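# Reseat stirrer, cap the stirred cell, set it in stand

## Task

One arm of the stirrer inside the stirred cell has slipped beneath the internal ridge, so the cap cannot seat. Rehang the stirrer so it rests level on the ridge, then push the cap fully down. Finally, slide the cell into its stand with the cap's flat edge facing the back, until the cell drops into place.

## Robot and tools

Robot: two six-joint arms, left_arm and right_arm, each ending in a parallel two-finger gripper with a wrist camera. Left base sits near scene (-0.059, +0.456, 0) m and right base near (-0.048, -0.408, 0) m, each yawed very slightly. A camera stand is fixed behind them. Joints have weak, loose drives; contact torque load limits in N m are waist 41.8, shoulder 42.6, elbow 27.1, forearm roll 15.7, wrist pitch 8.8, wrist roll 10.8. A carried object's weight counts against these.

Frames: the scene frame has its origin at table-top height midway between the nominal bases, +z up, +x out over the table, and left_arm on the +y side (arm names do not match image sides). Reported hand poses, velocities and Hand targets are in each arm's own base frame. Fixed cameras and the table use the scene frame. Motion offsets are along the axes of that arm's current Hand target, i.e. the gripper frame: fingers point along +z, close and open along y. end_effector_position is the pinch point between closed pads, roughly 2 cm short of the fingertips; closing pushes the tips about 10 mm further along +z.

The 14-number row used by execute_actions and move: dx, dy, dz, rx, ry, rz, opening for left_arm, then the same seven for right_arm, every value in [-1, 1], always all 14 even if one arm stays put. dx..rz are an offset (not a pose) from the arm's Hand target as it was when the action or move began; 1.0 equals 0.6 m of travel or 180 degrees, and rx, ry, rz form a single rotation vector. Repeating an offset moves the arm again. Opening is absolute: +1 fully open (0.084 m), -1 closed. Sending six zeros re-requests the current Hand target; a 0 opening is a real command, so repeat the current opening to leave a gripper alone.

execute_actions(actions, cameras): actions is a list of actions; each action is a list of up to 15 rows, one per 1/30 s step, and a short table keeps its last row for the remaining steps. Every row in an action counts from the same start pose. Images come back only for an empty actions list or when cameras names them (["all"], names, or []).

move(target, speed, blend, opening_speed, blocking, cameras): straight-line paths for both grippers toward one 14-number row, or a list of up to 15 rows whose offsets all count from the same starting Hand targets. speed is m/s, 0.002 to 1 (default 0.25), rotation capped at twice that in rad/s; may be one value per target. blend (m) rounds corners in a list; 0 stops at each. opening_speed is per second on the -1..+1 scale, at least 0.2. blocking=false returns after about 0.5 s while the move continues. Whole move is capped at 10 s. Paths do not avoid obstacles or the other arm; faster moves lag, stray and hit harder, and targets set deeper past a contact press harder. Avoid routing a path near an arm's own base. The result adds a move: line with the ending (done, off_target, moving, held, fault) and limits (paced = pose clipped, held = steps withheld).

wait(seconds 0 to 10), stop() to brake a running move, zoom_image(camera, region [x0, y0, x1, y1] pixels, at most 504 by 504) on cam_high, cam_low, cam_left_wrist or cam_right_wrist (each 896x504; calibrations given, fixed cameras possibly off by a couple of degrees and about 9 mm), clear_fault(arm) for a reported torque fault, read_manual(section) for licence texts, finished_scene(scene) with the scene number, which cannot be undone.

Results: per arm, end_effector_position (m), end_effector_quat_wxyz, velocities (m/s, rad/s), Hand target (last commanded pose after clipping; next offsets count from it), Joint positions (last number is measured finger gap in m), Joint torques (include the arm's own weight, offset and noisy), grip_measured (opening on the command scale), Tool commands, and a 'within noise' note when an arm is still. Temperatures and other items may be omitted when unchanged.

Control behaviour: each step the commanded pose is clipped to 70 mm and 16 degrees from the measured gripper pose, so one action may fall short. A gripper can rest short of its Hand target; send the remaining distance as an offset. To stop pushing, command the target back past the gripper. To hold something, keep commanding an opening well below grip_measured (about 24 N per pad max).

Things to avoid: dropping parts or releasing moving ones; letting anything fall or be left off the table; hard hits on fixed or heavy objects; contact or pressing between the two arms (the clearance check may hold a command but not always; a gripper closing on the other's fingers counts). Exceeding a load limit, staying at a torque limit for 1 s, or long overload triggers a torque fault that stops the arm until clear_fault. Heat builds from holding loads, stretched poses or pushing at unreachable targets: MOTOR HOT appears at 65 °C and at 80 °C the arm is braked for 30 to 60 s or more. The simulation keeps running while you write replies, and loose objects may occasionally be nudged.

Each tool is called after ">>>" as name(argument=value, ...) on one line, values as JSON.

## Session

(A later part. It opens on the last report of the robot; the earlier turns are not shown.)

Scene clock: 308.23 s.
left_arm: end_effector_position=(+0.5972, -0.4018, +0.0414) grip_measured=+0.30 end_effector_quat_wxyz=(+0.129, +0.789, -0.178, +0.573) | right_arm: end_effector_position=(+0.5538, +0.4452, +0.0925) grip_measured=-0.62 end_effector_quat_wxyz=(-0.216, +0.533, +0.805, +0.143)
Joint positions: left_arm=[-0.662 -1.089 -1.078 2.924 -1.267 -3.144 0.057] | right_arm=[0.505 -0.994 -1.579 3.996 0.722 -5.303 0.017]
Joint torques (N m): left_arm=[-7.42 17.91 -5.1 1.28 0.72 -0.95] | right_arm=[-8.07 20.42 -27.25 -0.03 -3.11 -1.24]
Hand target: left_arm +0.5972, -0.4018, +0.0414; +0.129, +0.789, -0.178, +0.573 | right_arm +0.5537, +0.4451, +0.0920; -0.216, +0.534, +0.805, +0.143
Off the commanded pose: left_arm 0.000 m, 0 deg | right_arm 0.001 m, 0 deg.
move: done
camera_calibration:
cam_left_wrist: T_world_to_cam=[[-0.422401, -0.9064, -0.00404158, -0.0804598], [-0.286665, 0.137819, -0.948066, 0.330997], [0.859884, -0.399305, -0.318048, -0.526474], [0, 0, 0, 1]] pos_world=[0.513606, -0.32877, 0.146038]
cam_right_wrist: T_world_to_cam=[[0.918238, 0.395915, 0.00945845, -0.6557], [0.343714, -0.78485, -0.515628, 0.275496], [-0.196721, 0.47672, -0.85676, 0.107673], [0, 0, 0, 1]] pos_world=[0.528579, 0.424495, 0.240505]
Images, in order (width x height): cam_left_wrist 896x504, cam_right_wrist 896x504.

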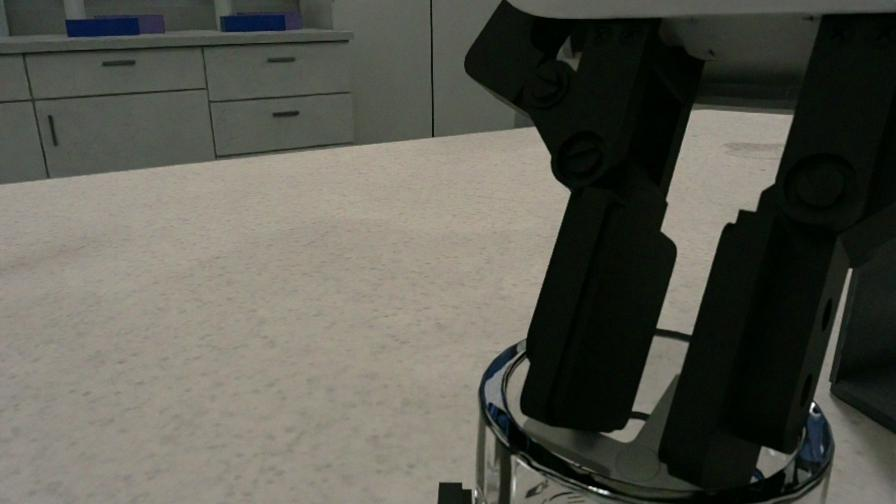

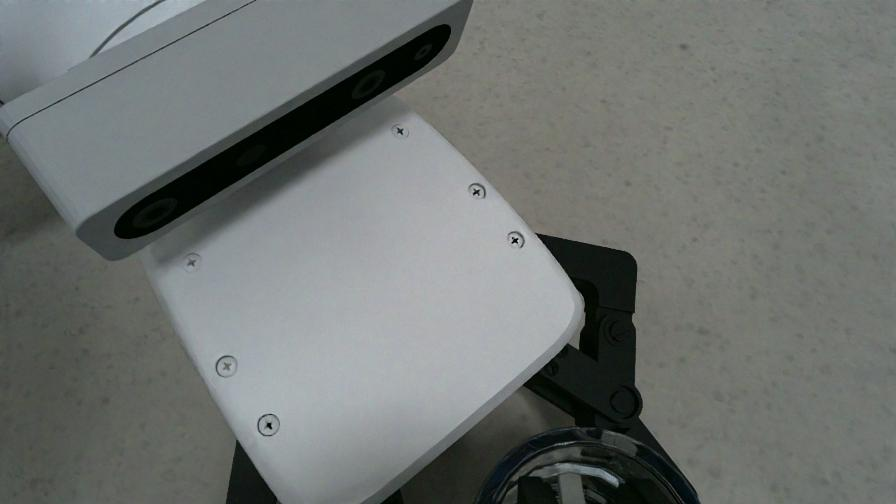

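>>> move(target=[0,0,0,0,0,0,0,0.0033,0,-0.0058,0,0,0,-0.6], speed=0.03)

>>> move(target=[0,0,0,0,0,0,0,0,0,0,0,0,0,-1], opening_speed=0.3, cameras=["cam_right_wrist","cam_left_wrist"])

>>> zoom_image(camera="cam_left_wrist", region=[440, 200, 896, 504])

Scene clock: 316.90 s.
left_arm: end_effector_position=(+0.5972, -0.4018, +0.0414) grip_measured=+0.30 end_effector_quat_wxyz=(+0.129, +0.789, -0.178, +0.573) | right_arm: end_effector_position=(+0.5536, +0.4450, +0.0959) grip_measured=-0.62 end_effector_quat_wxyz=(-0.216, +0.534, +0.805, +0.143)
Joint positions: left_arm=[-0.662 -1.089 -1.078 2.924 -1.267 -3.144 0.057] | right_arm=[0.505 -0.989 -1.578 3.992 0.725 -5.298 0.017]
Joint torques (N m): left_arm=[-6.4 18.03 -5.33 0.09 0.74 -0.9] | right_arm=[2.12 89.51 -5.87 -1.78 1.54 0.57]
Hand target: left_arm +0.5972, -0.4018, +0.0414; +0.129, +0.789, -0.178, +0.573 | right_arm +0.5537, +0.4451, +0.0960; -0.216, +0.534, +0.805, +0.143
Off the commanded pose: left_arm 0.000 m, 0 deg | right_arm 0.000 m, 0 deg.
move: done

Scene clock: 318.43 s.
left_arm: end_effector_position=(+0.5972, -0.4018, +0.0414) grip_measured=+0.30 end_effector_quat_wxyz=(+0.129, +0.789, -0.178, +0.573) | right_arm: end_effector_position=(+0.5537, +0.4451, +0.0960) grip_measured=-0.89 end_effector_quat_wxyz=(-0.216, +0.534, +0.805, +0.143)
Joint positions: left_arm=[-0.662 -1.089 -1.078 2.924 -1.267 -3.144 0.057] | right_arm=[0.505 -0.989 -1.578 3.992 0.725 -5.297 0.005]
Joint torques (N m): left_arm=[-6.02 18.83 -5.38 -0.56 0.77 -0.91] | right_arm=[-3.85 89.29 -12.36 -0.29 1.56 0.74]
Hand target: left_arm +0.5972, -0.4018, +0.0414; +0.129, +0.789, -0.178, +0.573 | right_arm +0.5537, +0.4451, +0.0960; -0.216, +0.534, +0.805, +0.143
Off the commanded pose: left_arm 0.000 m, 0 deg | right_arm 0.000 m, 0 deg.
move: done
camera_calibration:
cam_left_wrist: T_world_to_cam=[[-0.422401, -0.9064, -0.00404158, -0.0804598], [-0.286665, 0.137819, -0.948066, 0.330997], [0.859884, -0.399305, -0.318048, -0.526474], [0, 0, 0, 1]] pos_world=[0.513606, -0.32877, 0.146038]
cam_right_wrist: T_world_to_cam=[[0.918266, 0.395864, 0.00896481, -0.655474], [0.343471, -0.785059, -0.515471, 0.277435], [-0.197018, 0.476418, -0.85686, 0.111009], [0, 0, 0, 1]] pos_world=[0.528479, 0.424395, 0.244005]
Images, in order (width x height): cam_left_wrist 896x504, cam_right_wrist 896x504.

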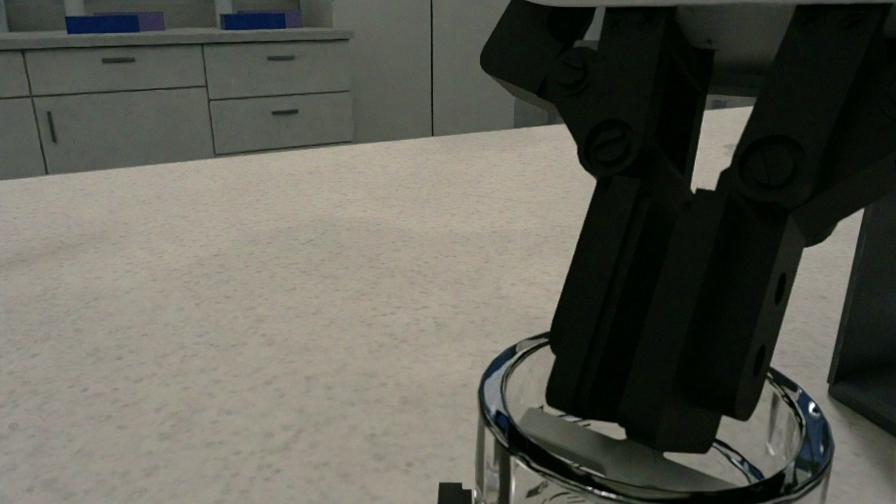

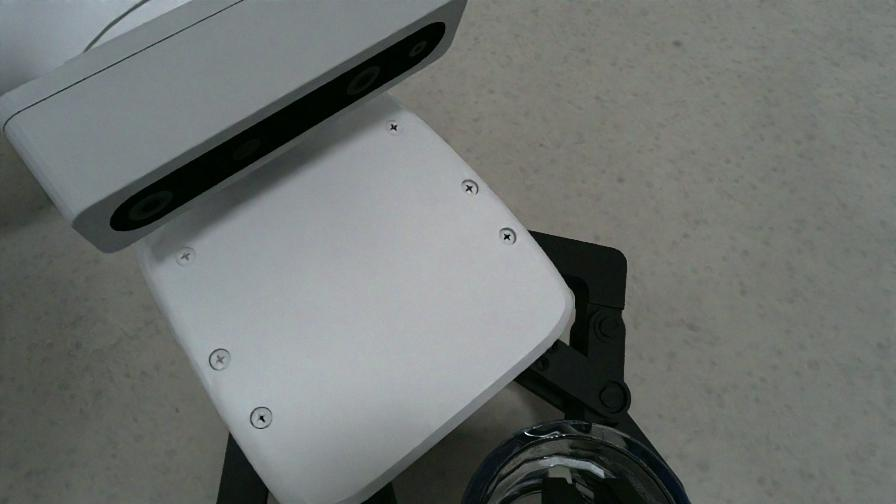

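Scaled by 1.105.

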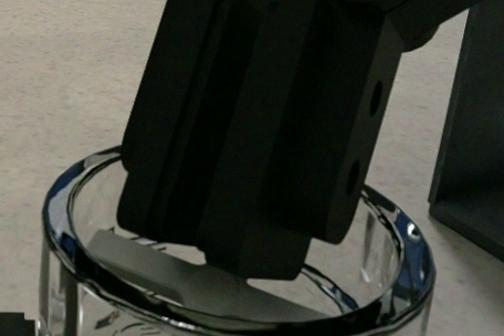

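>>> move(target=[[0,0,0,0,0,0,0,-0.0043,0,-0.0025,0,0,0,-1],[0,0,0,0,0,0,0,0.0032,0,-0.0155,0,0,0,-1]], speed=0.02, cameras=["cam_right_wrist","cam_left_wrist"])

>>> zoom_image(camera="cam_left_wrist", region=[440, 200, 896, 504])

Scene clock: 323.73 s.
left_arm: end_effector_position=(+0.5972, -0.4018, +0.0414) grip_measured=+0.30 end_effector_quat_wxyz=(+0.129, +0.789, -0.178, +0.573) | right_arm: end_effector_position=(+0.5549, +0.4422, +0.1050) grip_measured=-0.89 end_effector_quat_wxyz=(-0.216, +0.534, +0.805, +0.143)
Joint positions: left_arm=[-0.662 -1.089 -1.078 2.924 -1.267 -3.144 0.057] | right_arm=[0.5 -0.973 -1.574 3.98 0.734 -5.287 0.005]
Joint torques (N m): left_arm=[-7.36 18.59 -5.28 -1.44 0.74 -0.77] | right_arm=[-8.14 88.72 -6.35 -1 1.54 0.86]
Hand target: left_arm +0.5972, -0.4018, +0.0414; +0.129, +0.789, -0.178, +0.573 | right_arm +0.5548, +0.4423, +0.1050; -0.216, +0.534, +0.805, +0.143
Off the commanded pose: left_arm 0.000 m, 0 deg | right_arm 0.000 m, 0 deg.
move: done
camera_calibration:
cam_left_wrist: T_world_to_cam=[[-0.422401, -0.9064, -0.00404158, -0.0804598], [-0.286665, 0.137819, -0.948066, 0.330997], [0.859884, -0.399305, -0.318048, -0.526474], [0, 0, 0, 1]] pos_world=[0.513606, -0.32877, 0.146038]
cam_right_wrist: T_world_to_cam=[[0.918315, 0.395749, 0.00899719, -0.655625], [0.343395, -0.785112, -0.515442, 0.279433], [-0.196922, 0.476427, -0.856877, 0.120174], [0, 0, 0, 1]] pos_world=[0.529779, 0.421595, 0.252905]
Images, in order (width x height): cam_left_wrist 896x504, cam_right_wrist 896x504.

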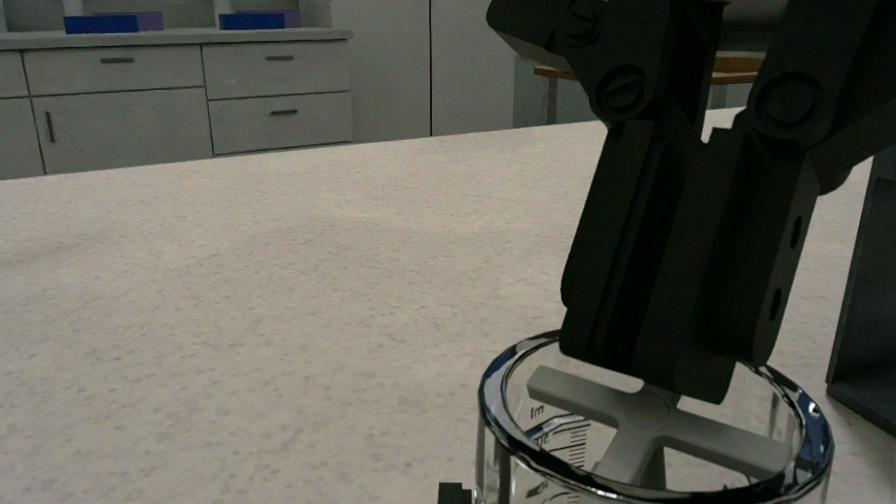

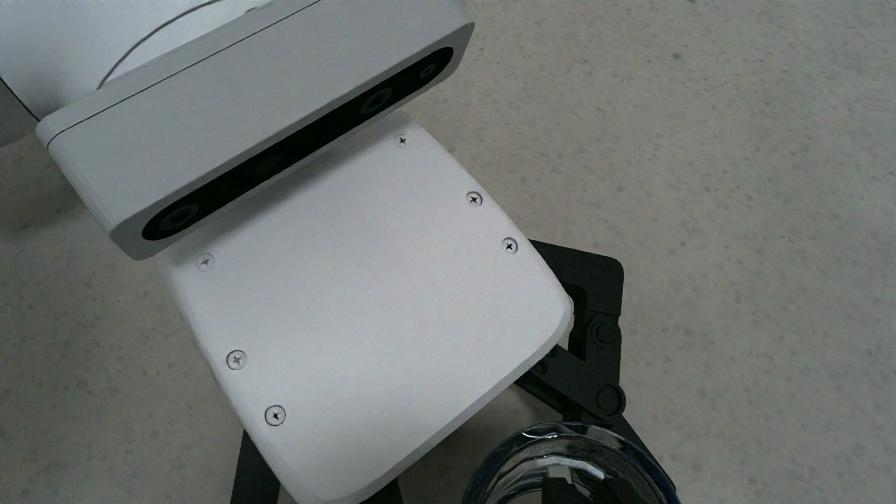

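Scaled by 1.105.

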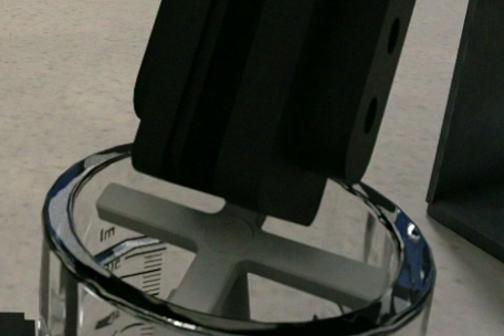

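>>> move(target=[0,0,0,0,0,0,0,0.005,0,-0.0087,0,0,0,-1], speed=0.02, cameras=["cam_left_wrist"])

>>> zoom_image(camera="cam_left_wrist", region=[440, 200, 896, 504])

Scene clock: 331.30 s.
left_arm: end_effector_position=(+0.5972, -0.4018, +0.0414) grip_measured=+0.30 end_effector_quat_wxyz=(+0.129, +0.789, -0.178, +0.573) | right_arm: end_effector_position=(+0.5548, +0.4423, +0.1110) grip_measured=-0.89 end_effector_quat_wxyz=(-0.216, +0.534, +0.805, +0.143)
Joint positions: left_arm=[-0.662 -1.089 -1.078 2.924 -1.267 -3.144 0.057] | right_arm=[0.5 -0.964 -1.572 3.974 0.74 -5.279 0.005]
Joint torques (N m): left_arm=[-6.58 18.41 -5.41 -2.32 0.77 -0.79] | right_arm=[7.75 92.37 -7.2 -0.95 1.44 1.19]
Hand target: left_arm +0.5972, -0.4018, +0.0414; +0.129, +0.789, -0.178, +0.573 | right_arm +0.5549, +0.4423, +0.1111; -0.216, +0.534, +0.805, +0.143
Off the commanded pose: left_arm 0.000 m, 0 deg | right_arm 0.000 m, 0 deg.
move: done
camera_calibration:
cam_left_wrist: T_world_to_cam=[[-0.422401, -0.9064, -0.00404158, -0.0804598], [-0.286665, 0.137819, -0.948066, 0.330997], [0.859884, -0.399305, -0.318048, -0.526474], [0, 0, 0, 1]] pos_world=[0.513606, -0.32877, 0.146038]
Images, in order (width x height): cam_left_wrist 896x504.

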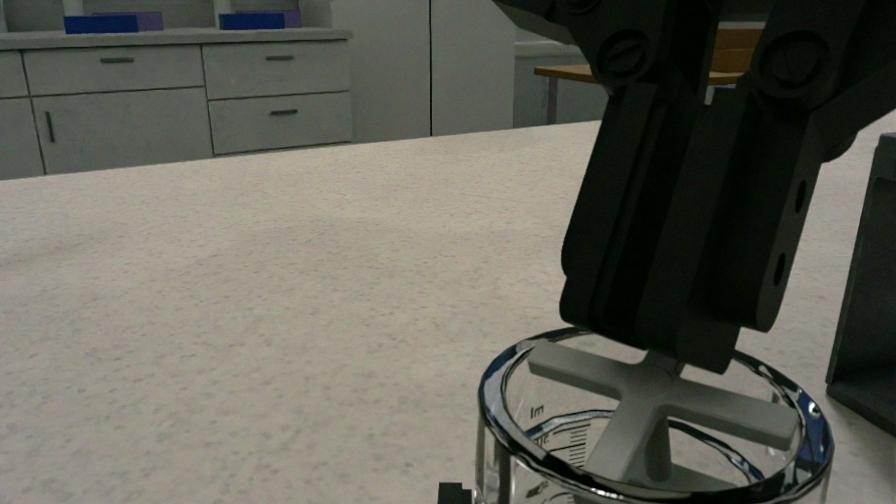

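Scaled by 1.105.

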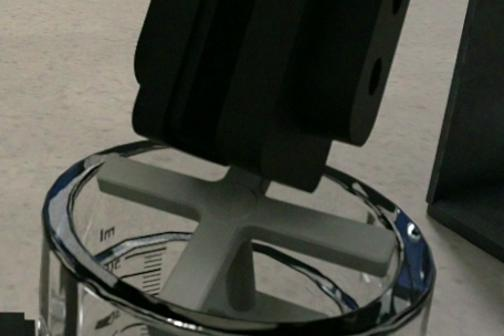

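>>> move(target=[[0,0,0,0,0,0,0,0,0,0,0,0.0278,0,-1],[0,0,0,0,0,0,0,-0.0092,0,0.0159,0,0.0278,0,-1]], speed=0.02, cameras=["cam_left_wrist"])

>>> zoom_image(camera="cam_left_wrist", region=[440, 200, 896, 504])

Scene clock: 344.80 s.
left_arm: end_effector_position=(+0.5972, -0.4018, +0.0414) grip_measured=+0.30 end_effector_quat_wxyz=(+0.129, +0.789, -0.178, +0.573) | right_arm: end_effector_position=(+0.5548, +0.4423, +0.1001) grip_measured=-0.89 end_effector_quat_wxyz=(-0.251, +0.527, +0.795, +0.166)
Joint positions: left_arm=[-0.662 -1.089 -1.078 2.924 -1.267 -3.144 0.057] | right_arm=[0.474 -0.997 -1.573 4.091 0.782 -5.403 0.005]
Joint torques (N m): left_arm=[-6.66 17.54 -4.9 -2.29 0.66 -0.77] | right_arm=[-10.1 31.62 -37.66 1.11 -1.31 -1.19]
Hand target: left_arm +0.5972, -0.4018, +0.0414; +0.129, +0.789, -0.178, +0.573 | right_arm +0.5548, +0.4423, +0.1000; -0.251, +0.527, +0.795, +0.166
Off the commanded pose: left_arm 0.000 m, 0 deg | right_arm 0.000 m, 0 deg.
move: done
camera_calibration:
cam_left_wrist: T_world_to_cam=[[-0.422401, -0.9064, -0.00404158, -0.0804598], [-0.286665, 0.137819, -0.948066, 0.330997], [0.859884, -0.399305, -0.318048, -0.526474], [0, 0, 0, 1]] pos_world=[0.513606, -0.32877, 0.146038]
Images, in order (width x height): cam_left_wrist 896x504.

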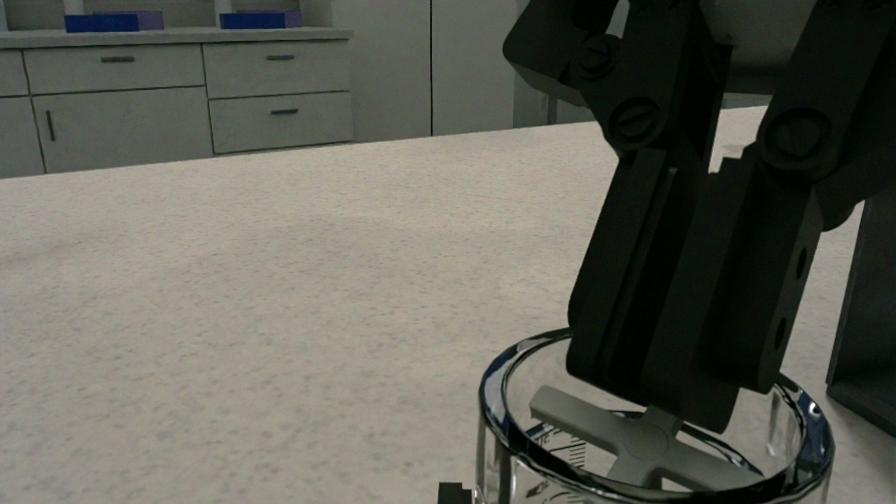

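Scaled by 1.105.

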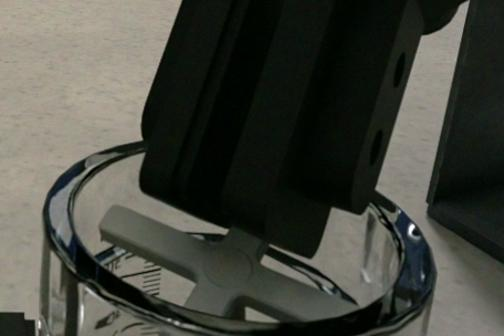

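>>> move(target=[[0,0,0,0,0,0,0,-0.0028,0,0.0041,0,0,0,-1],[0,0,0,0,0,0,0,-0.0028,0,0.0041,0,0,0,-0.65],[0,0,0,0,0,0,0,0.03,0,-0.055,0,0,0,-0.65]], speed=0.03, opening_speed=0.3, cameras=["cam_left_wrist"])

>>> zoom_image(camera="cam_left_wrist", region=[440, 200, 896, 504])

Scene clock: 359.03 s.
left_arm: end_effector_position=(+0.5972, -0.4018, +0.0414) grip_measured=+0.30 end_effector_quat_wxyz=(+0.129, +0.789, -0.178, +0.573) | right_arm: end_effector_position=(+0.5565, +0.4384, +0.1373) grip_measured=-0.67 end_effector_quat_wxyz=(-0.251, +0.527, +0.795, +0.166)
Joint positions: left_arm=[-0.662 -1.089 -1.078 2.924 -1.267 -3.144 0.057] | right_arm=[0.468 -0.936 -1.561 4.05 0.814 -5.351 0.015]
Joint torques (N m): left_arm=[-5.91 18.73 -5.61 -2.21 0.76 -0.7] | right_arm=[-9.48 90.08 -5.49 -1.27 2.48 1.18]
Hand target: left_arm +0.5972, -0.4018, +0.0414; +0.129, +0.789, -0.178, +0.573 | right_arm +0.5565, +0.4384, +0.1374; -0.251, +0.527, +0.795, +0.166
Off the commanded pose: left_arm 0.000 m, 0 deg | right_arm 0.000 m, 0 deg.
move: done
camera_calibration:
cam_left_wrist: T_world_to_cam=[[-0.422401, -0.9064, -0.00404158, -0.0804598], [-0.286665, 0.137819, -0.948066, 0.330997], [0.859884, -0.399305, -0.318048, -0.526474], [0, 0, 0, 1]] pos_world=[0.513606, -0.32877, 0.146038]
Images, in order (width x height): cam_left_wrist 896x504.

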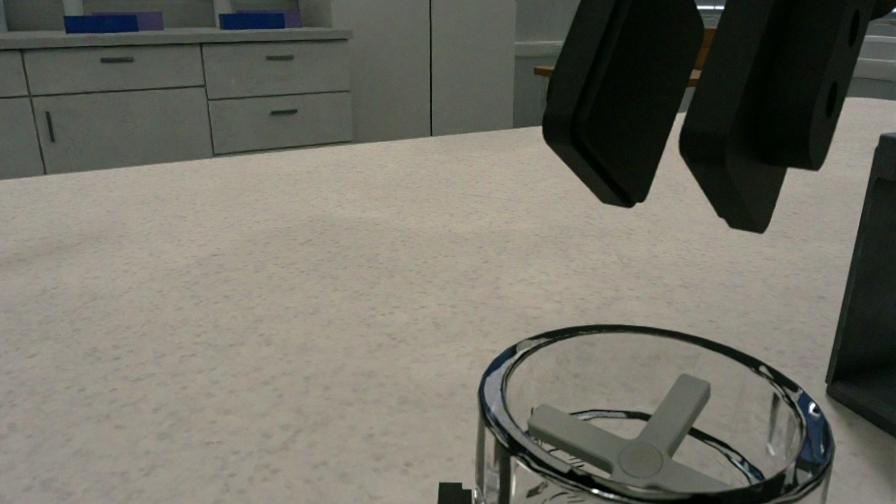

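Scaled by 1.105.

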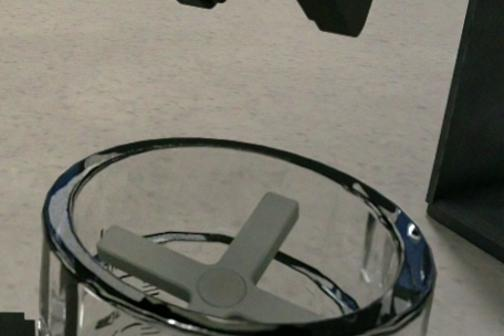

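>>> move(target=[0,0,0,0,0,0,0,0.004,-0.0955,-0.0633,-0.1203,-0.1688,0.3807,-0.6], cameras=["cam_right_wrist"])

>>> zoom_image(camera="cam_right_wrist", region=[380, 150, 600, 370])

Scene clock: 369.37 s.
left_arm: end_effector_position=(+0.5972, -0.4018, +0.0414) grip_measured=+0.30 end_effector_quat_wxyz=(+0.129, +0.789, -0.178, +0.573) | right_arm: end_effector_position=(+0.5115, +0.3978, +0.1699) grip_measured=-0.62 end_effector_quat_wxyz=(+0.000, +0.933, +0.359, +0.000)
Joint positions: left_arm=[-0.662 -1.089 -1.078 2.924 -1.267 -3.144 0.057] | right_arm=[0.661 -0.742 -1.421 3.142 0.679 -3.215 0.017]
Joint torques (N m): left_arm=[-6.01 17.73 -5.22 -1.92 0.8 -0.68] | right_arm=[11.6 29.91 -43.92 -2.46 1.78 1.28]
Hand target: left_arm +0.5972, -0.4018, +0.0414; +0.129, +0.789, -0.178, +0.573 | right_arm +0.5115, +0.3978, +0.1699; +0.000, +0.933, +0.359, +0.000
Off the commanded pose: left_arm 0.000 m, 0 deg | right_arm 0.000 m, 0 deg.
move: done
camera_calibration:
cam_right_wrist: T_world_to_cam=[[0.67762, -0.7354, 0.00425878, -0.0249088], [-0.735248, -0.67758, -0.0171995, 0.717206], [0.0155342, 0.00852343, -0.999843, 0.290157], [0, 0, 0, 1]] pos_world=[0.539696, 0.465173, 0.302553]
Images, in order (width x height): cam_right_wrist 896x504.

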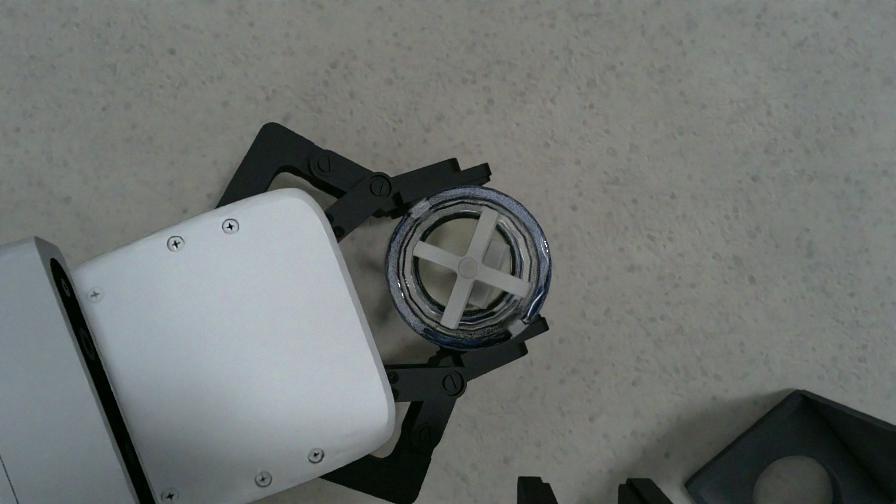

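Scaled by 2.291.

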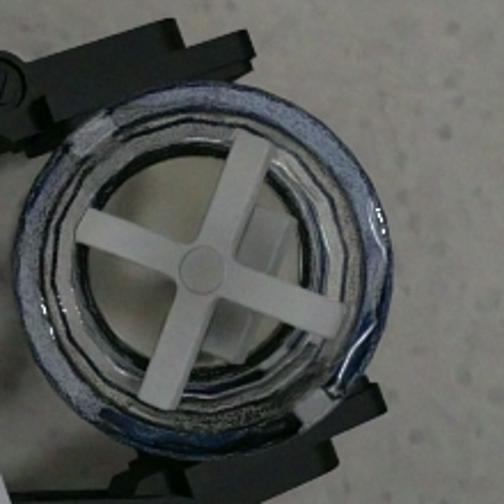

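>>> move(target=[[0,0,0,0,0,0,0,-0.124,0.0246,0,-0.009,0.333,0.0155,-0.6],[0,0,0,0,0,0,0,-0.124,0.0246,0.173,-0.009,0.333,0.0155,-0.6]], cameras=["cam_right_wrist"])

>>> zoom_image(camera="cam_right_wrist", region=[310, 150, 530, 400])

Scene clock: 394.80 s.
left_arm: end_effector_position=(+0.5972, -0.4018, +0.0414) grip_measured=+0.30 end_effector_quat_wxyz=(+0.129, +0.789, -0.178, +0.573) | right_arm: end_effector_position=(+0.4662, +0.3369, +0.0661) grip_measured=-0.62 end_effector_quat_wxyz=(-0.167, +0.817, +0.289, +0.471)
Joint positions: left_arm=[-0.662 -1.089 -1.078 2.924 -1.267 -3.144 0.057] | right_arm=[0.594 -0.811 -0.653 3.062 -1.204 -3.156 0.017]
Joint torques (N m): left_arm=[-7.42 17.26 -5.99 -2.03 0.71 -0.58] | right_arm=[8.49 22.03 -23.59 1.15 -3.27 -1.11]
Hand target: left_arm +0.5972, -0.4018, +0.0414; +0.129, +0.789, -0.178, +0.573 | right_arm +0.4661, +0.3370, +0.0660; -0.167, +0.817, +0.289, +0.471
Off the commanded pose: left_arm 0.000 m, 0 deg | right_arm 0.000 m, 0 deg.
move: done
camera_calibration:
cam_right_wrist: T_world_to_cam=[[0.62974, -0.776727, 0.011087, -0.00269763], [-0.371152, -0.313393, -0.874089, 0.405046], [0.682403, 0.546334, -0.48564, -0.338506], [0, 0, 0, 1]] pos_world=[0.38303, 0.30978, 0.189684]
Images, in order (width x height): cam_right_wrist 896x504.

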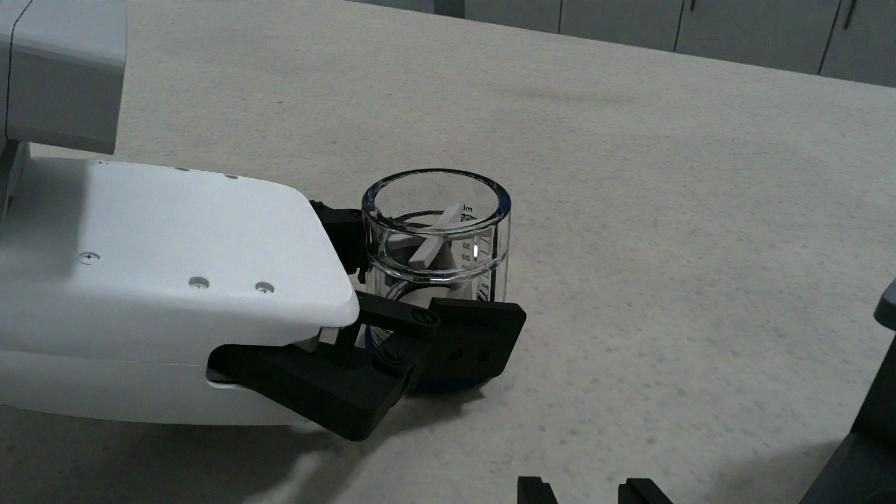

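Scaled by 2.016.

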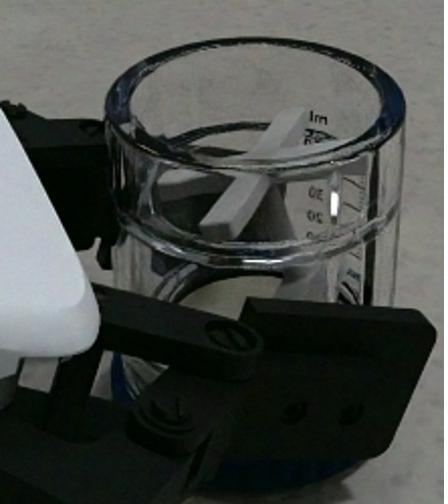

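>>> move(target=[0,0,0,0,0,0,0,0.2116,-0.0312,0.0195,0.009,-0.333,-0.0155,-0.6])

>>> move(target=[[0,0,0,0,0,0,0,0.105,-0.03,0.0,0.0343,0.0483,-0.3928,-0.6],[0,0,0,0,0,0,0,0.105,-0.03,0.092,0.0343,0.0483,-0.3928,-0.6]], speed=0.15, cameras=["cam_right_wrist","cam_left_wrist"])

>>> zoom_image(camera="cam_left_wrist", region=[440, 200, 896, 504])

Scene clock: 425.33 s.
left_arm: end_effector_position=(+0.5972, -0.4018, +0.0414) grip_measured=+0.30 end_effector_quat_wxyz=(+0.129, +0.789, -0.178, +0.573) | right_arm: end_effector_position=(+0.5116, +0.3979, +0.1701) grip_measured=-0.62 end_effector_quat_wxyz=(+0.000, +0.933, +0.359, +0.000)
Joint positions: left_arm=[-0.662 -1.089 -1.078 2.924 -1.267 -3.144 0.057] | right_arm=[0.661 -0.742 -1.422 3.142 0.68 -3.215 0.017]
Joint torques (N m): left_arm=[-7.73 17.34 -6.6 -1.84 0.65 -0.6] | right_arm=[9.57 30.15 -43.61 -1.12 1.73 0.64]
Hand target: left_arm +0.5972, -0.4018, +0.0414; +0.129, +0.789, -0.178, +0.573 | right_arm +0.5116, +0.3979, +0.1701; +0.000, +0.933, +0.359, +0.000
Off the commanded pose: left_arm 0.000 m, 0 deg | right_arm 0.000 m, 0 deg.
move: done

Scene clock: 430.57 s.
left_arm: end_effector_position=(+0.5972, -0.4018, +0.0414) grip_measured=+0.30 end_effector_quat_wxyz=(+0.129, +0.789, -0.178, +0.573) | right_arm: end_effector_position=(+0.5463, +0.4534, +0.1149) grip_measured=-0.62 end_effector_quat_wxyz=(-0.073, +0.550, +0.830, +0.048)
Joint positions: left_arm=[-0.662 -1.089 -1.078 2.924 -1.267 -3.144 0.057] | right_arm=[0.634 -0.941 -1.617 3.423 0.655 -4.7 0.017]
Joint torques (N m): left_arm=[-6.18 19.3 -6.48 -2.03 0.83 -0.65] | right_arm=[-7.97 32.8 -43.28 1.93 -1.47 -1.24]
Hand target: left_arm +0.5972, -0.4018, +0.0414; +0.129, +0.789, -0.178, +0.573 | right_arm +0.5463, +0.4535, +0.1149; -0.073, +0.550, +0.830, +0.048
Off the commanded pose: left_arm 0.000 m, 0 deg | right_arm 0.000 m, 0 deg.
move: done
camera_calibration:
cam_left_wrist: T_world_to_cam=[[-0.422401, -0.9064, -0.00404158, -0.0804598], [-0.286665, 0.137819, -0.948066, 0.330997], [0.859884, -0.399305, -0.318048, -0.526474], [0, 0, 0, 1]] pos_world=[0.513606, -0.32877, 0.146038]
cam_right_wrist: T_world_to_cam=[[0.917057, 0.398701, 0.00664907, -0.652643], [0.392554, -0.899739, -0.190712, 0.284115], [-0.0700547, 0.177504, -0.981623, 0.202287], [0, 0, 0, 1]] pos_world=[0.501152, 0.479932, 0.257093]
Images, in order (width x height): cam_left_wrist 896x504, cam_right_wrist 896x504.

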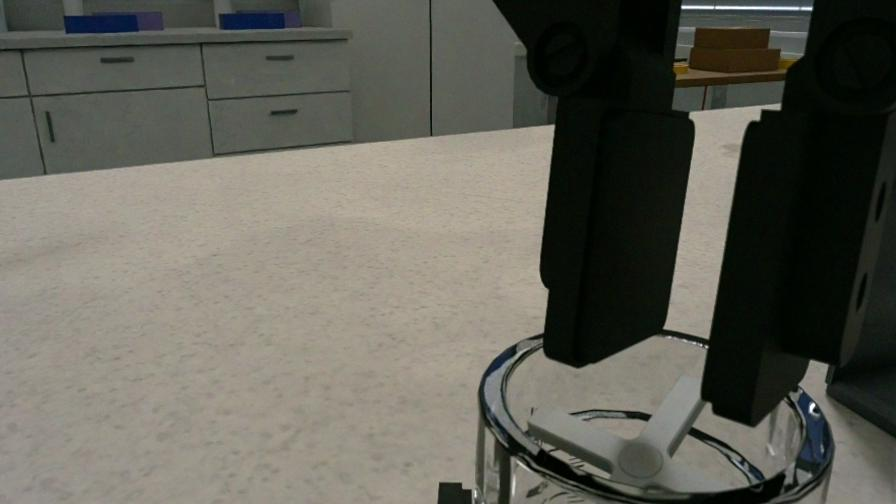

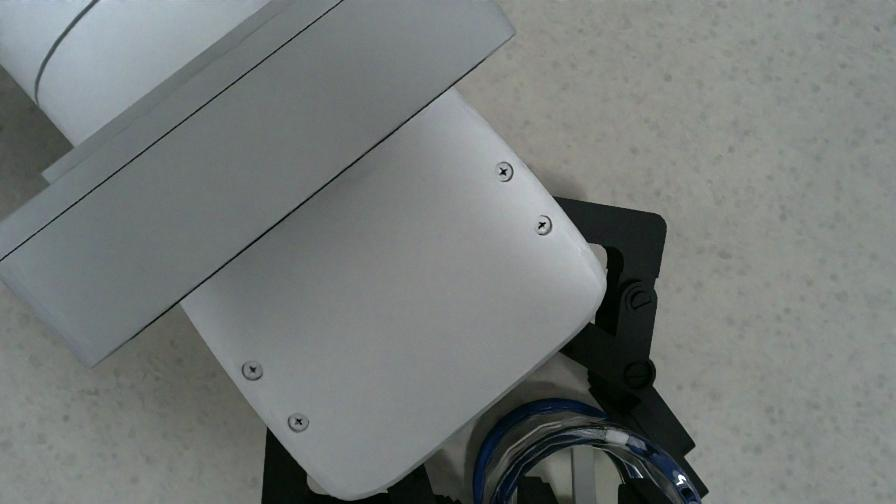

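Scaled by 1.105.

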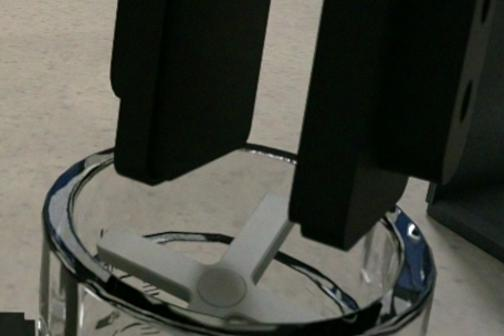

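>>> move(target=[0,0,0,0,0,0,0,-0.0055,0,0.0312,0,0,0,-0.62], speed=0.04, cameras=["cam_right_wrist","cam_left_wrist"])

>>> zoom_image(camera="cam_left_wrist", region=[440, 200, 896, 504])

Scene clock: 438.20 s.
left_arm: end_effector_position=(+0.5972, -0.4018, +0.0414) grip_measured=+0.30 end_effector_quat_wxyz=(+0.129, +0.789, -0.178, +0.573) | right_arm: end_effector_position=(+0.5464, +0.4535, +0.0960) grip_measured=-0.64 end_effector_quat_wxyz=(-0.073, +0.550, +0.830, +0.048)
Joint positions: left_arm=[-0.662 -1.089 -1.078 2.924 -1.267 -3.144 0.057] | right_arm=[0.634 -0.969 -1.62 3.433 0.63 -4.713 0.016]
Joint torques (N m): left_arm=[-6.26 18.31 -5.9 -2.06 0.74 -0.45] | right_arm=[1.61 33.07 -42.55 1.51 -1.55 -1.2]
Hand target: left_arm +0.5972, -0.4018, +0.0414; +0.129, +0.789, -0.178, +0.573 | right_arm +0.5463, +0.4535, +0.0959; -0.073, +0.550, +0.830, +0.048
Off the commanded pose: left_arm 0.000 m, 0 deg | right_arm 0.000 m, 0 deg.
move: done
camera_calibration:
cam_left_wrist: T_world_to_cam=[[-0.422401, -0.9064, -0.00404158, -0.0804598], [-0.286665, 0.137819, -0.948066, 0.330997], [0.859884, -0.399305, -0.318048, -0.526474], [0, 0, 0, 1]] pos_world=[0.513606, -0.32877, 0.146038]
cam_right_wrist: T_world_to_cam=[[0.917063, 0.398685, 0.00673921, -0.652574], [0.392558, -0.899745, -0.190674, 0.280573], [-0.0699552, 0.177505, -0.98163, 0.18357], [0, 0, 0, 1]] pos_world=[0.501152, 0.480032, 0.238093]
Images, in order (width x height): cam_left_wrist 896x504, cam_right_wrist 896x504.

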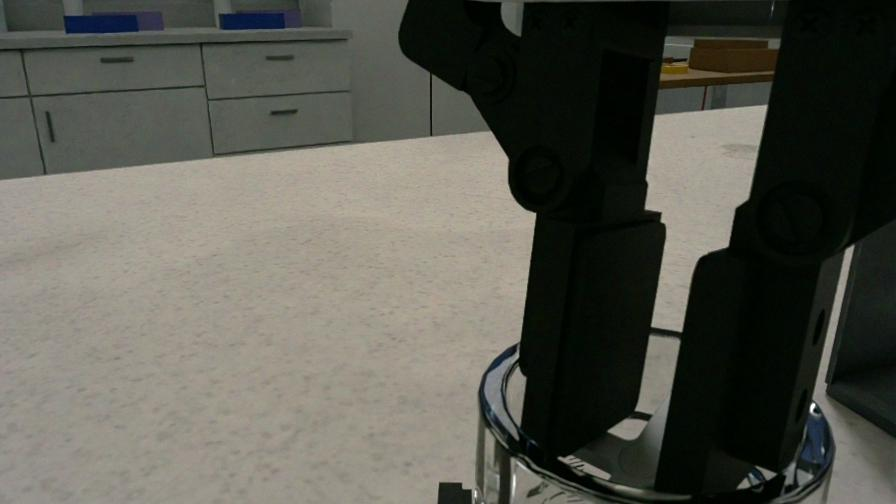

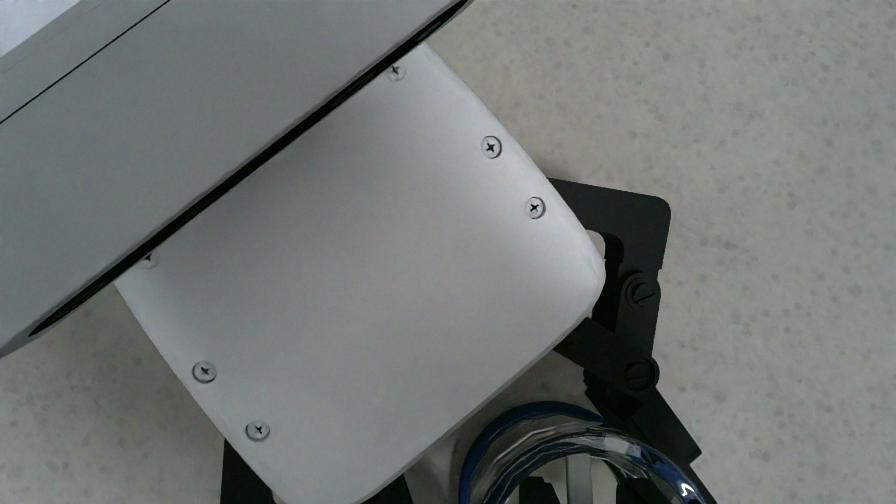

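Scaled by 1.105.

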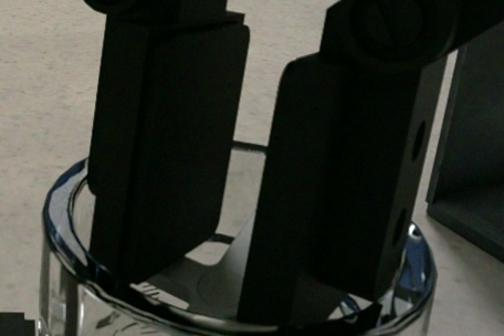

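>>> move(target=[0,0,0,0,0,0,0,-0.0008,0,0.0041,0,0,0,-0.64], speed=0.03)

>>> move(target=[0,0,0,0,0,0,0,0,0,0,0,0,0,-1], opening_speed=0.3)

Scene clock: 442.80 s.
left_arm: end_effector_position=(+0.5972, -0.4018, +0.0414) grip_measured=+0.30 end_effector_quat_wxyz=(+0.129, +0.789, -0.178, +0.573) | right_arm: end_effector_position=(+0.5466, +0.4537, +0.0940) grip_measured=-0.66 end_effector_quat_wxyz=(-0.073, +0.550, +0.831, +0.049)
Joint positions: left_arm=[-0.662 -1.089 -1.078 2.924 -1.267 -3.144 0.057] | right_arm=[0.634 -0.972 -1.62 3.434 0.627 -4.715 0.015]
Joint torques (N m): left_arm=[-6.35 17.15 -6.42 -2.03 0.83 -0.56] | right_arm=[5.98 20.5 -26.05 1.26 -1.38 -1.19]
Hand target: left_arm +0.5972, -0.4018, +0.0414; +0.129, +0.789, -0.178, +0.573 | right_arm +0.5464, +0.4535, +0.0934; -0.073, +0.550, +0.830, +0.048
Off the commanded pose: left_arm 0.000 m, 0 deg | right_arm 0.001 m, 0 deg.
move: done

Scene clock: 444.20 s.
left_arm: end_effector_position=(+0.5972, -0.4018, +0.0414) grip_measured=+0.30 end_effector_quat_wxyz=(+0.129, +0.789, -0.178, +0.573) | right_arm: end_effector_position=(+0.5465, +0.4536, +0.0938) grip_measured=-0.89 end_effector_quat_wxyz=(-0.073, +0.550, +0.830, +0.049)
Joint positions: left_arm=[-0.662 -1.089 -1.078 2.924 -1.267 -3.144 0.057] | right_arm=[0.634 -0.972 -1.62 3.434 0.626 -4.715 0.005]
Joint torques (N m): left_arm=[-6.65 18.22 -6.38 -1.94 0.79 -0.53] | right_arm=[-7.27 24.76 -0.66 1.07 0.67 -1.09]
Hand target: left_arm +0.5972, -0.4018, +0.0414; +0.129, +0.789, -0.178, +0.573 | right_arm +0.5464, +0.4535, +0.0934; -0.073, +0.550, +0.830, +0.048
Off the commanded pose: left_arm 0.000 m, 0 deg | right_arm 0.000 m, 0 deg.
move: done

>>> move(target=[[0,0,0,0,0,0,0,-0.0049,0,-0.0009,0,0,0,-1],[0,0,0,0,0,0,0,-0.0003,0,-0.0335,0,0,0,-1]], speed=0.02, cameras=["cam_left_wrist"])

>>> zoom_image(camera="cam_left_wrist", region=[440, 200, 896, 504])

Scene clock: 449.83 s.
left_arm: end_effector_position=(+0.5972, -0.4018, +0.0414) grip_measured=+0.30 end_effector_quat_wxyz=(+0.129, +0.789, -0.178, +0.573) | right_arm: end_effector_position=(+0.5478, +0.4501, +0.1131) grip_measured=-0.89 end_effector_quat_wxyz=(-0.073, +0.550, +0.830, +0.048)
Joint positions: left_arm=[-0.662 -1.089 -1.078 2.924 -1.267 -3.144 0.057] | right_arm=[0.629 -0.941 -1.614 3.425 0.652 -4.708 0.005]
Joint torques (N m): left_arm=[-6.54 18.37 -6.45 -1.86 0.84 -0.42] | right_arm=[-10.85 90.41 -6.16 -2 1.85 0.66]
Hand target: left_arm +0.5972, -0.4018, +0.0414; +0.129, +0.789, -0.178, +0.573 | right_arm +0.5478, +0.4501, +0.1132; -0.073, +0.550, +0.830, +0.048
Off the commanded pose: left_arm 0.000 m, 0 deg | right_arm 0.000 m, 0 deg.
move: done
camera_calibration:
cam_left_wrist: T_world_to_cam=[[-0.422401, -0.9064, -0.00404158, -0.0804598], [-0.286665, 0.137819, -0.948066, 0.330997], [0.859884, -0.399305, -0.318048, -0.526474], [0, 0, 0, 1]] pos_world=[0.513606, -0.32877, 0.146038]
Images, in order (width x height): cam_left_wrist 896x504.

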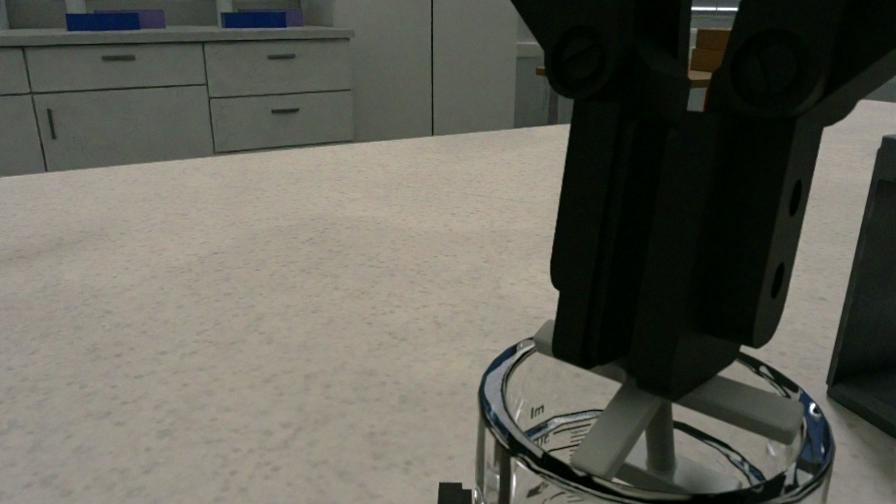

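Scaled by 1.105.

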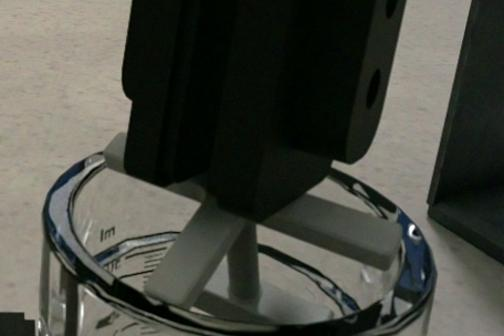

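>>> move(target=[0,0,0,0,0,0,0,-0.0083,0,-0.0099,0,0.111,0,-1], speed=0.03, cameras=["cam_left_wrist","cam_low","cam_high"])

>>> zoom_image(camera="cam_left_wrist", region=[440, 200, 896, 504])

>>> zoom_image(camera="cam_low", region=[280, 250, 400, 350])

Scene clock: 462.13 s.
left_arm: end_effector_position=(+0.5972, -0.4018, +0.0414) grip_measured=+0.30 end_effector_quat_wxyz=(+0.129, +0.789, -0.178, +0.573) | right_arm: end_effector_position=(+0.5501, +0.4446, +0.1182) grip_measured=-0.89 end_effector_quat_wxyz=(-0.216, +0.533, +0.805, +0.143)
Joint positions: left_arm=[-0.662 -1.089 -1.078 2.924 -1.267 -3.144 0.057] | right_arm=[0.507 -0.945 -1.558 3.972 0.739 -5.27 0.005]
Joint torques (N m): left_arm=[-6.75 18.36 -6.49 -1.63 0.87 -0.39] | right_arm=[-11.16 33.45 -5.4 2.26 2.32 -1.15]
Hand target: left_arm +0.5972, -0.4018, +0.0414; +0.129, +0.789, -0.178, +0.573 | right_arm +0.5501, +0.4446, +0.1182; -0.216, +0.533, +0.805, +0.143
Off the commanded pose: left_arm 0.000 m, 0 deg | right_arm 0.000 m, 0 deg.
move: done
camera_calibration:
cam_left_wrist: T_world_to_cam=[[-0.422401, -0.9064, -0.00404158, -0.0804598], [-0.286665, 0.137819, -0.948066, 0.330997], [0.859884, -0.399305, -0.318048, -0.526474], [0, 0, 0, 1]] pos_world=[0.513606, -0.32877, 0.146038]
Images, in order (width x height): cam_high 896x504, cam_low 896x504, cam_left_wrist 896x504.

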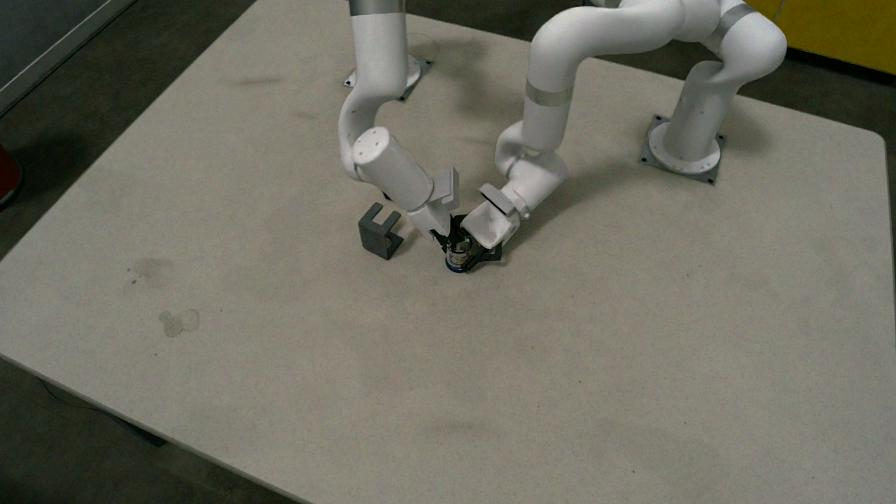

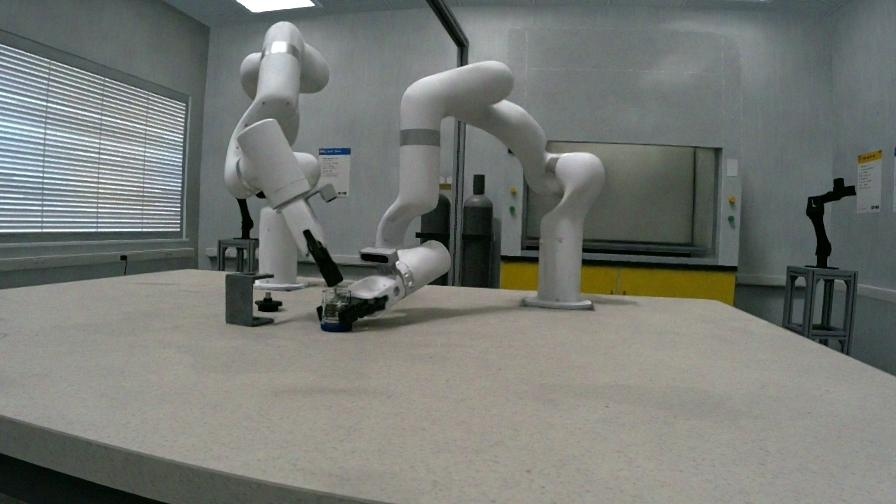

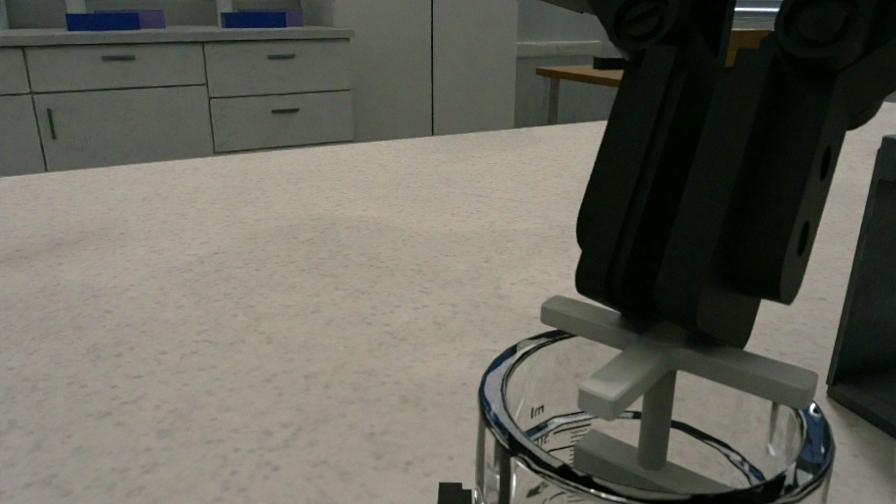

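Scaled by 1.105.

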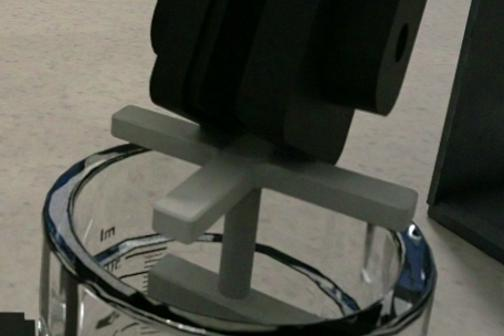

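Scaled by 4.200.

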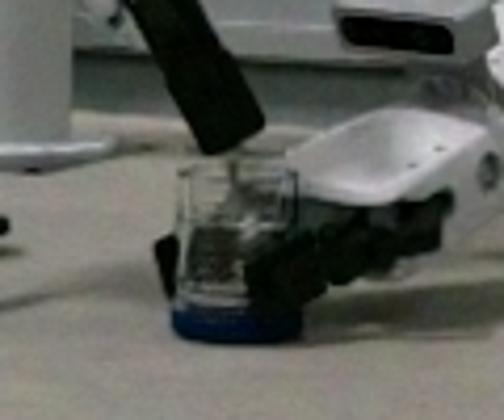

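>>> move(target=[[0,0,0,0,0,0,0,0,0.0027,0,0,0,0,-1],[0,0,0,0,0,0,0,-0.0167,0.0027,0.0289,0,0,0,-1]], speed=0.03, cameras=["cam_left_wrist"])

>>> zoom_image(camera="cam_left_wrist", region=[440, 200, 896, 504])

Scene clock: 484.13 s.
left_arm: end_effector_position=(+0.5972, -0.4018, +0.0414) grip_measured=+0.30 end_effector_quat_wxyz=(+0.129, +0.789, -0.178, +0.573) | right_arm: end_effector_position=(+0.5516, +0.4452, +0.0982) grip_measured=-0.89 end_effector_quat_wxyz=(-0.216, +0.533, +0.805, +0.143)
Joint positions: left_arm=[-0.662 -1.089 -1.078 2.924 -1.267 -3.144 0.057] | right_arm=[0.507 -0.981 -1.569 3.992 0.723 -5.297 0.005]
Joint torques (N m): left_arm=[-6.78 18.51 -6.51 -1.56 0.85 -0.38] | right_arm=[-10.65 31.78 -38.16 1.22 -1.34 -1.14]
Hand target: left_arm +0.5972, -0.4018, +0.0414; +0.129, +0.789, -0.178, +0.573 | right_arm +0.5516, +0.4452, +0.0981; -0.216, +0.533, +0.805, +0.143
Off the commanded pose: left_arm 0.000 m, 0 deg | right_arm 0.000 m, 0 deg.
move: done
camera_calibration:
cam_left_wrist: T_world_to_cam=[[-0.422401, -0.9064, -0.00404158, -0.0804598], [-0.286665, 0.137819, -0.948066, 0.330997], [0.859884, -0.399305, -0.318048, -0.526474], [0, 0, 0, 1]] pos_world=[0.513606, -0.32877, 0.146038]
Images, in order (width x height): cam_left_wrist 896x504.

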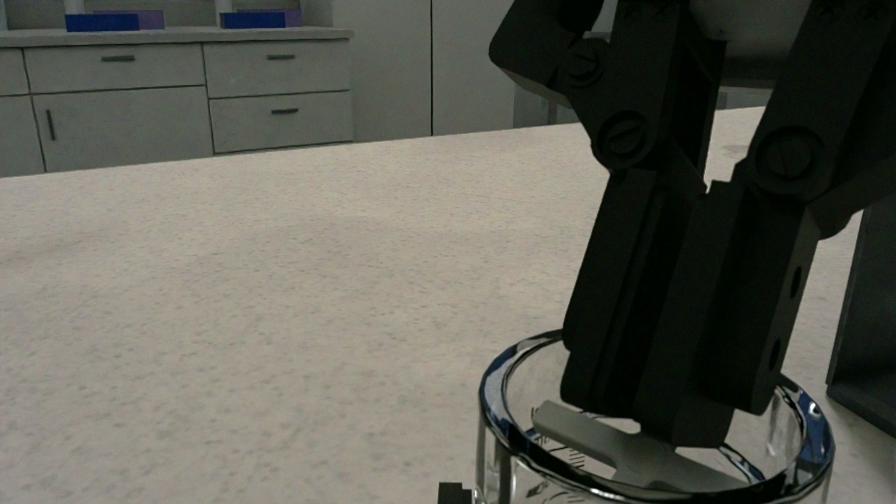

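Scaled by 1.105.

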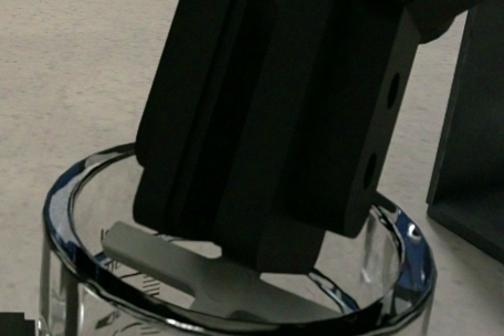

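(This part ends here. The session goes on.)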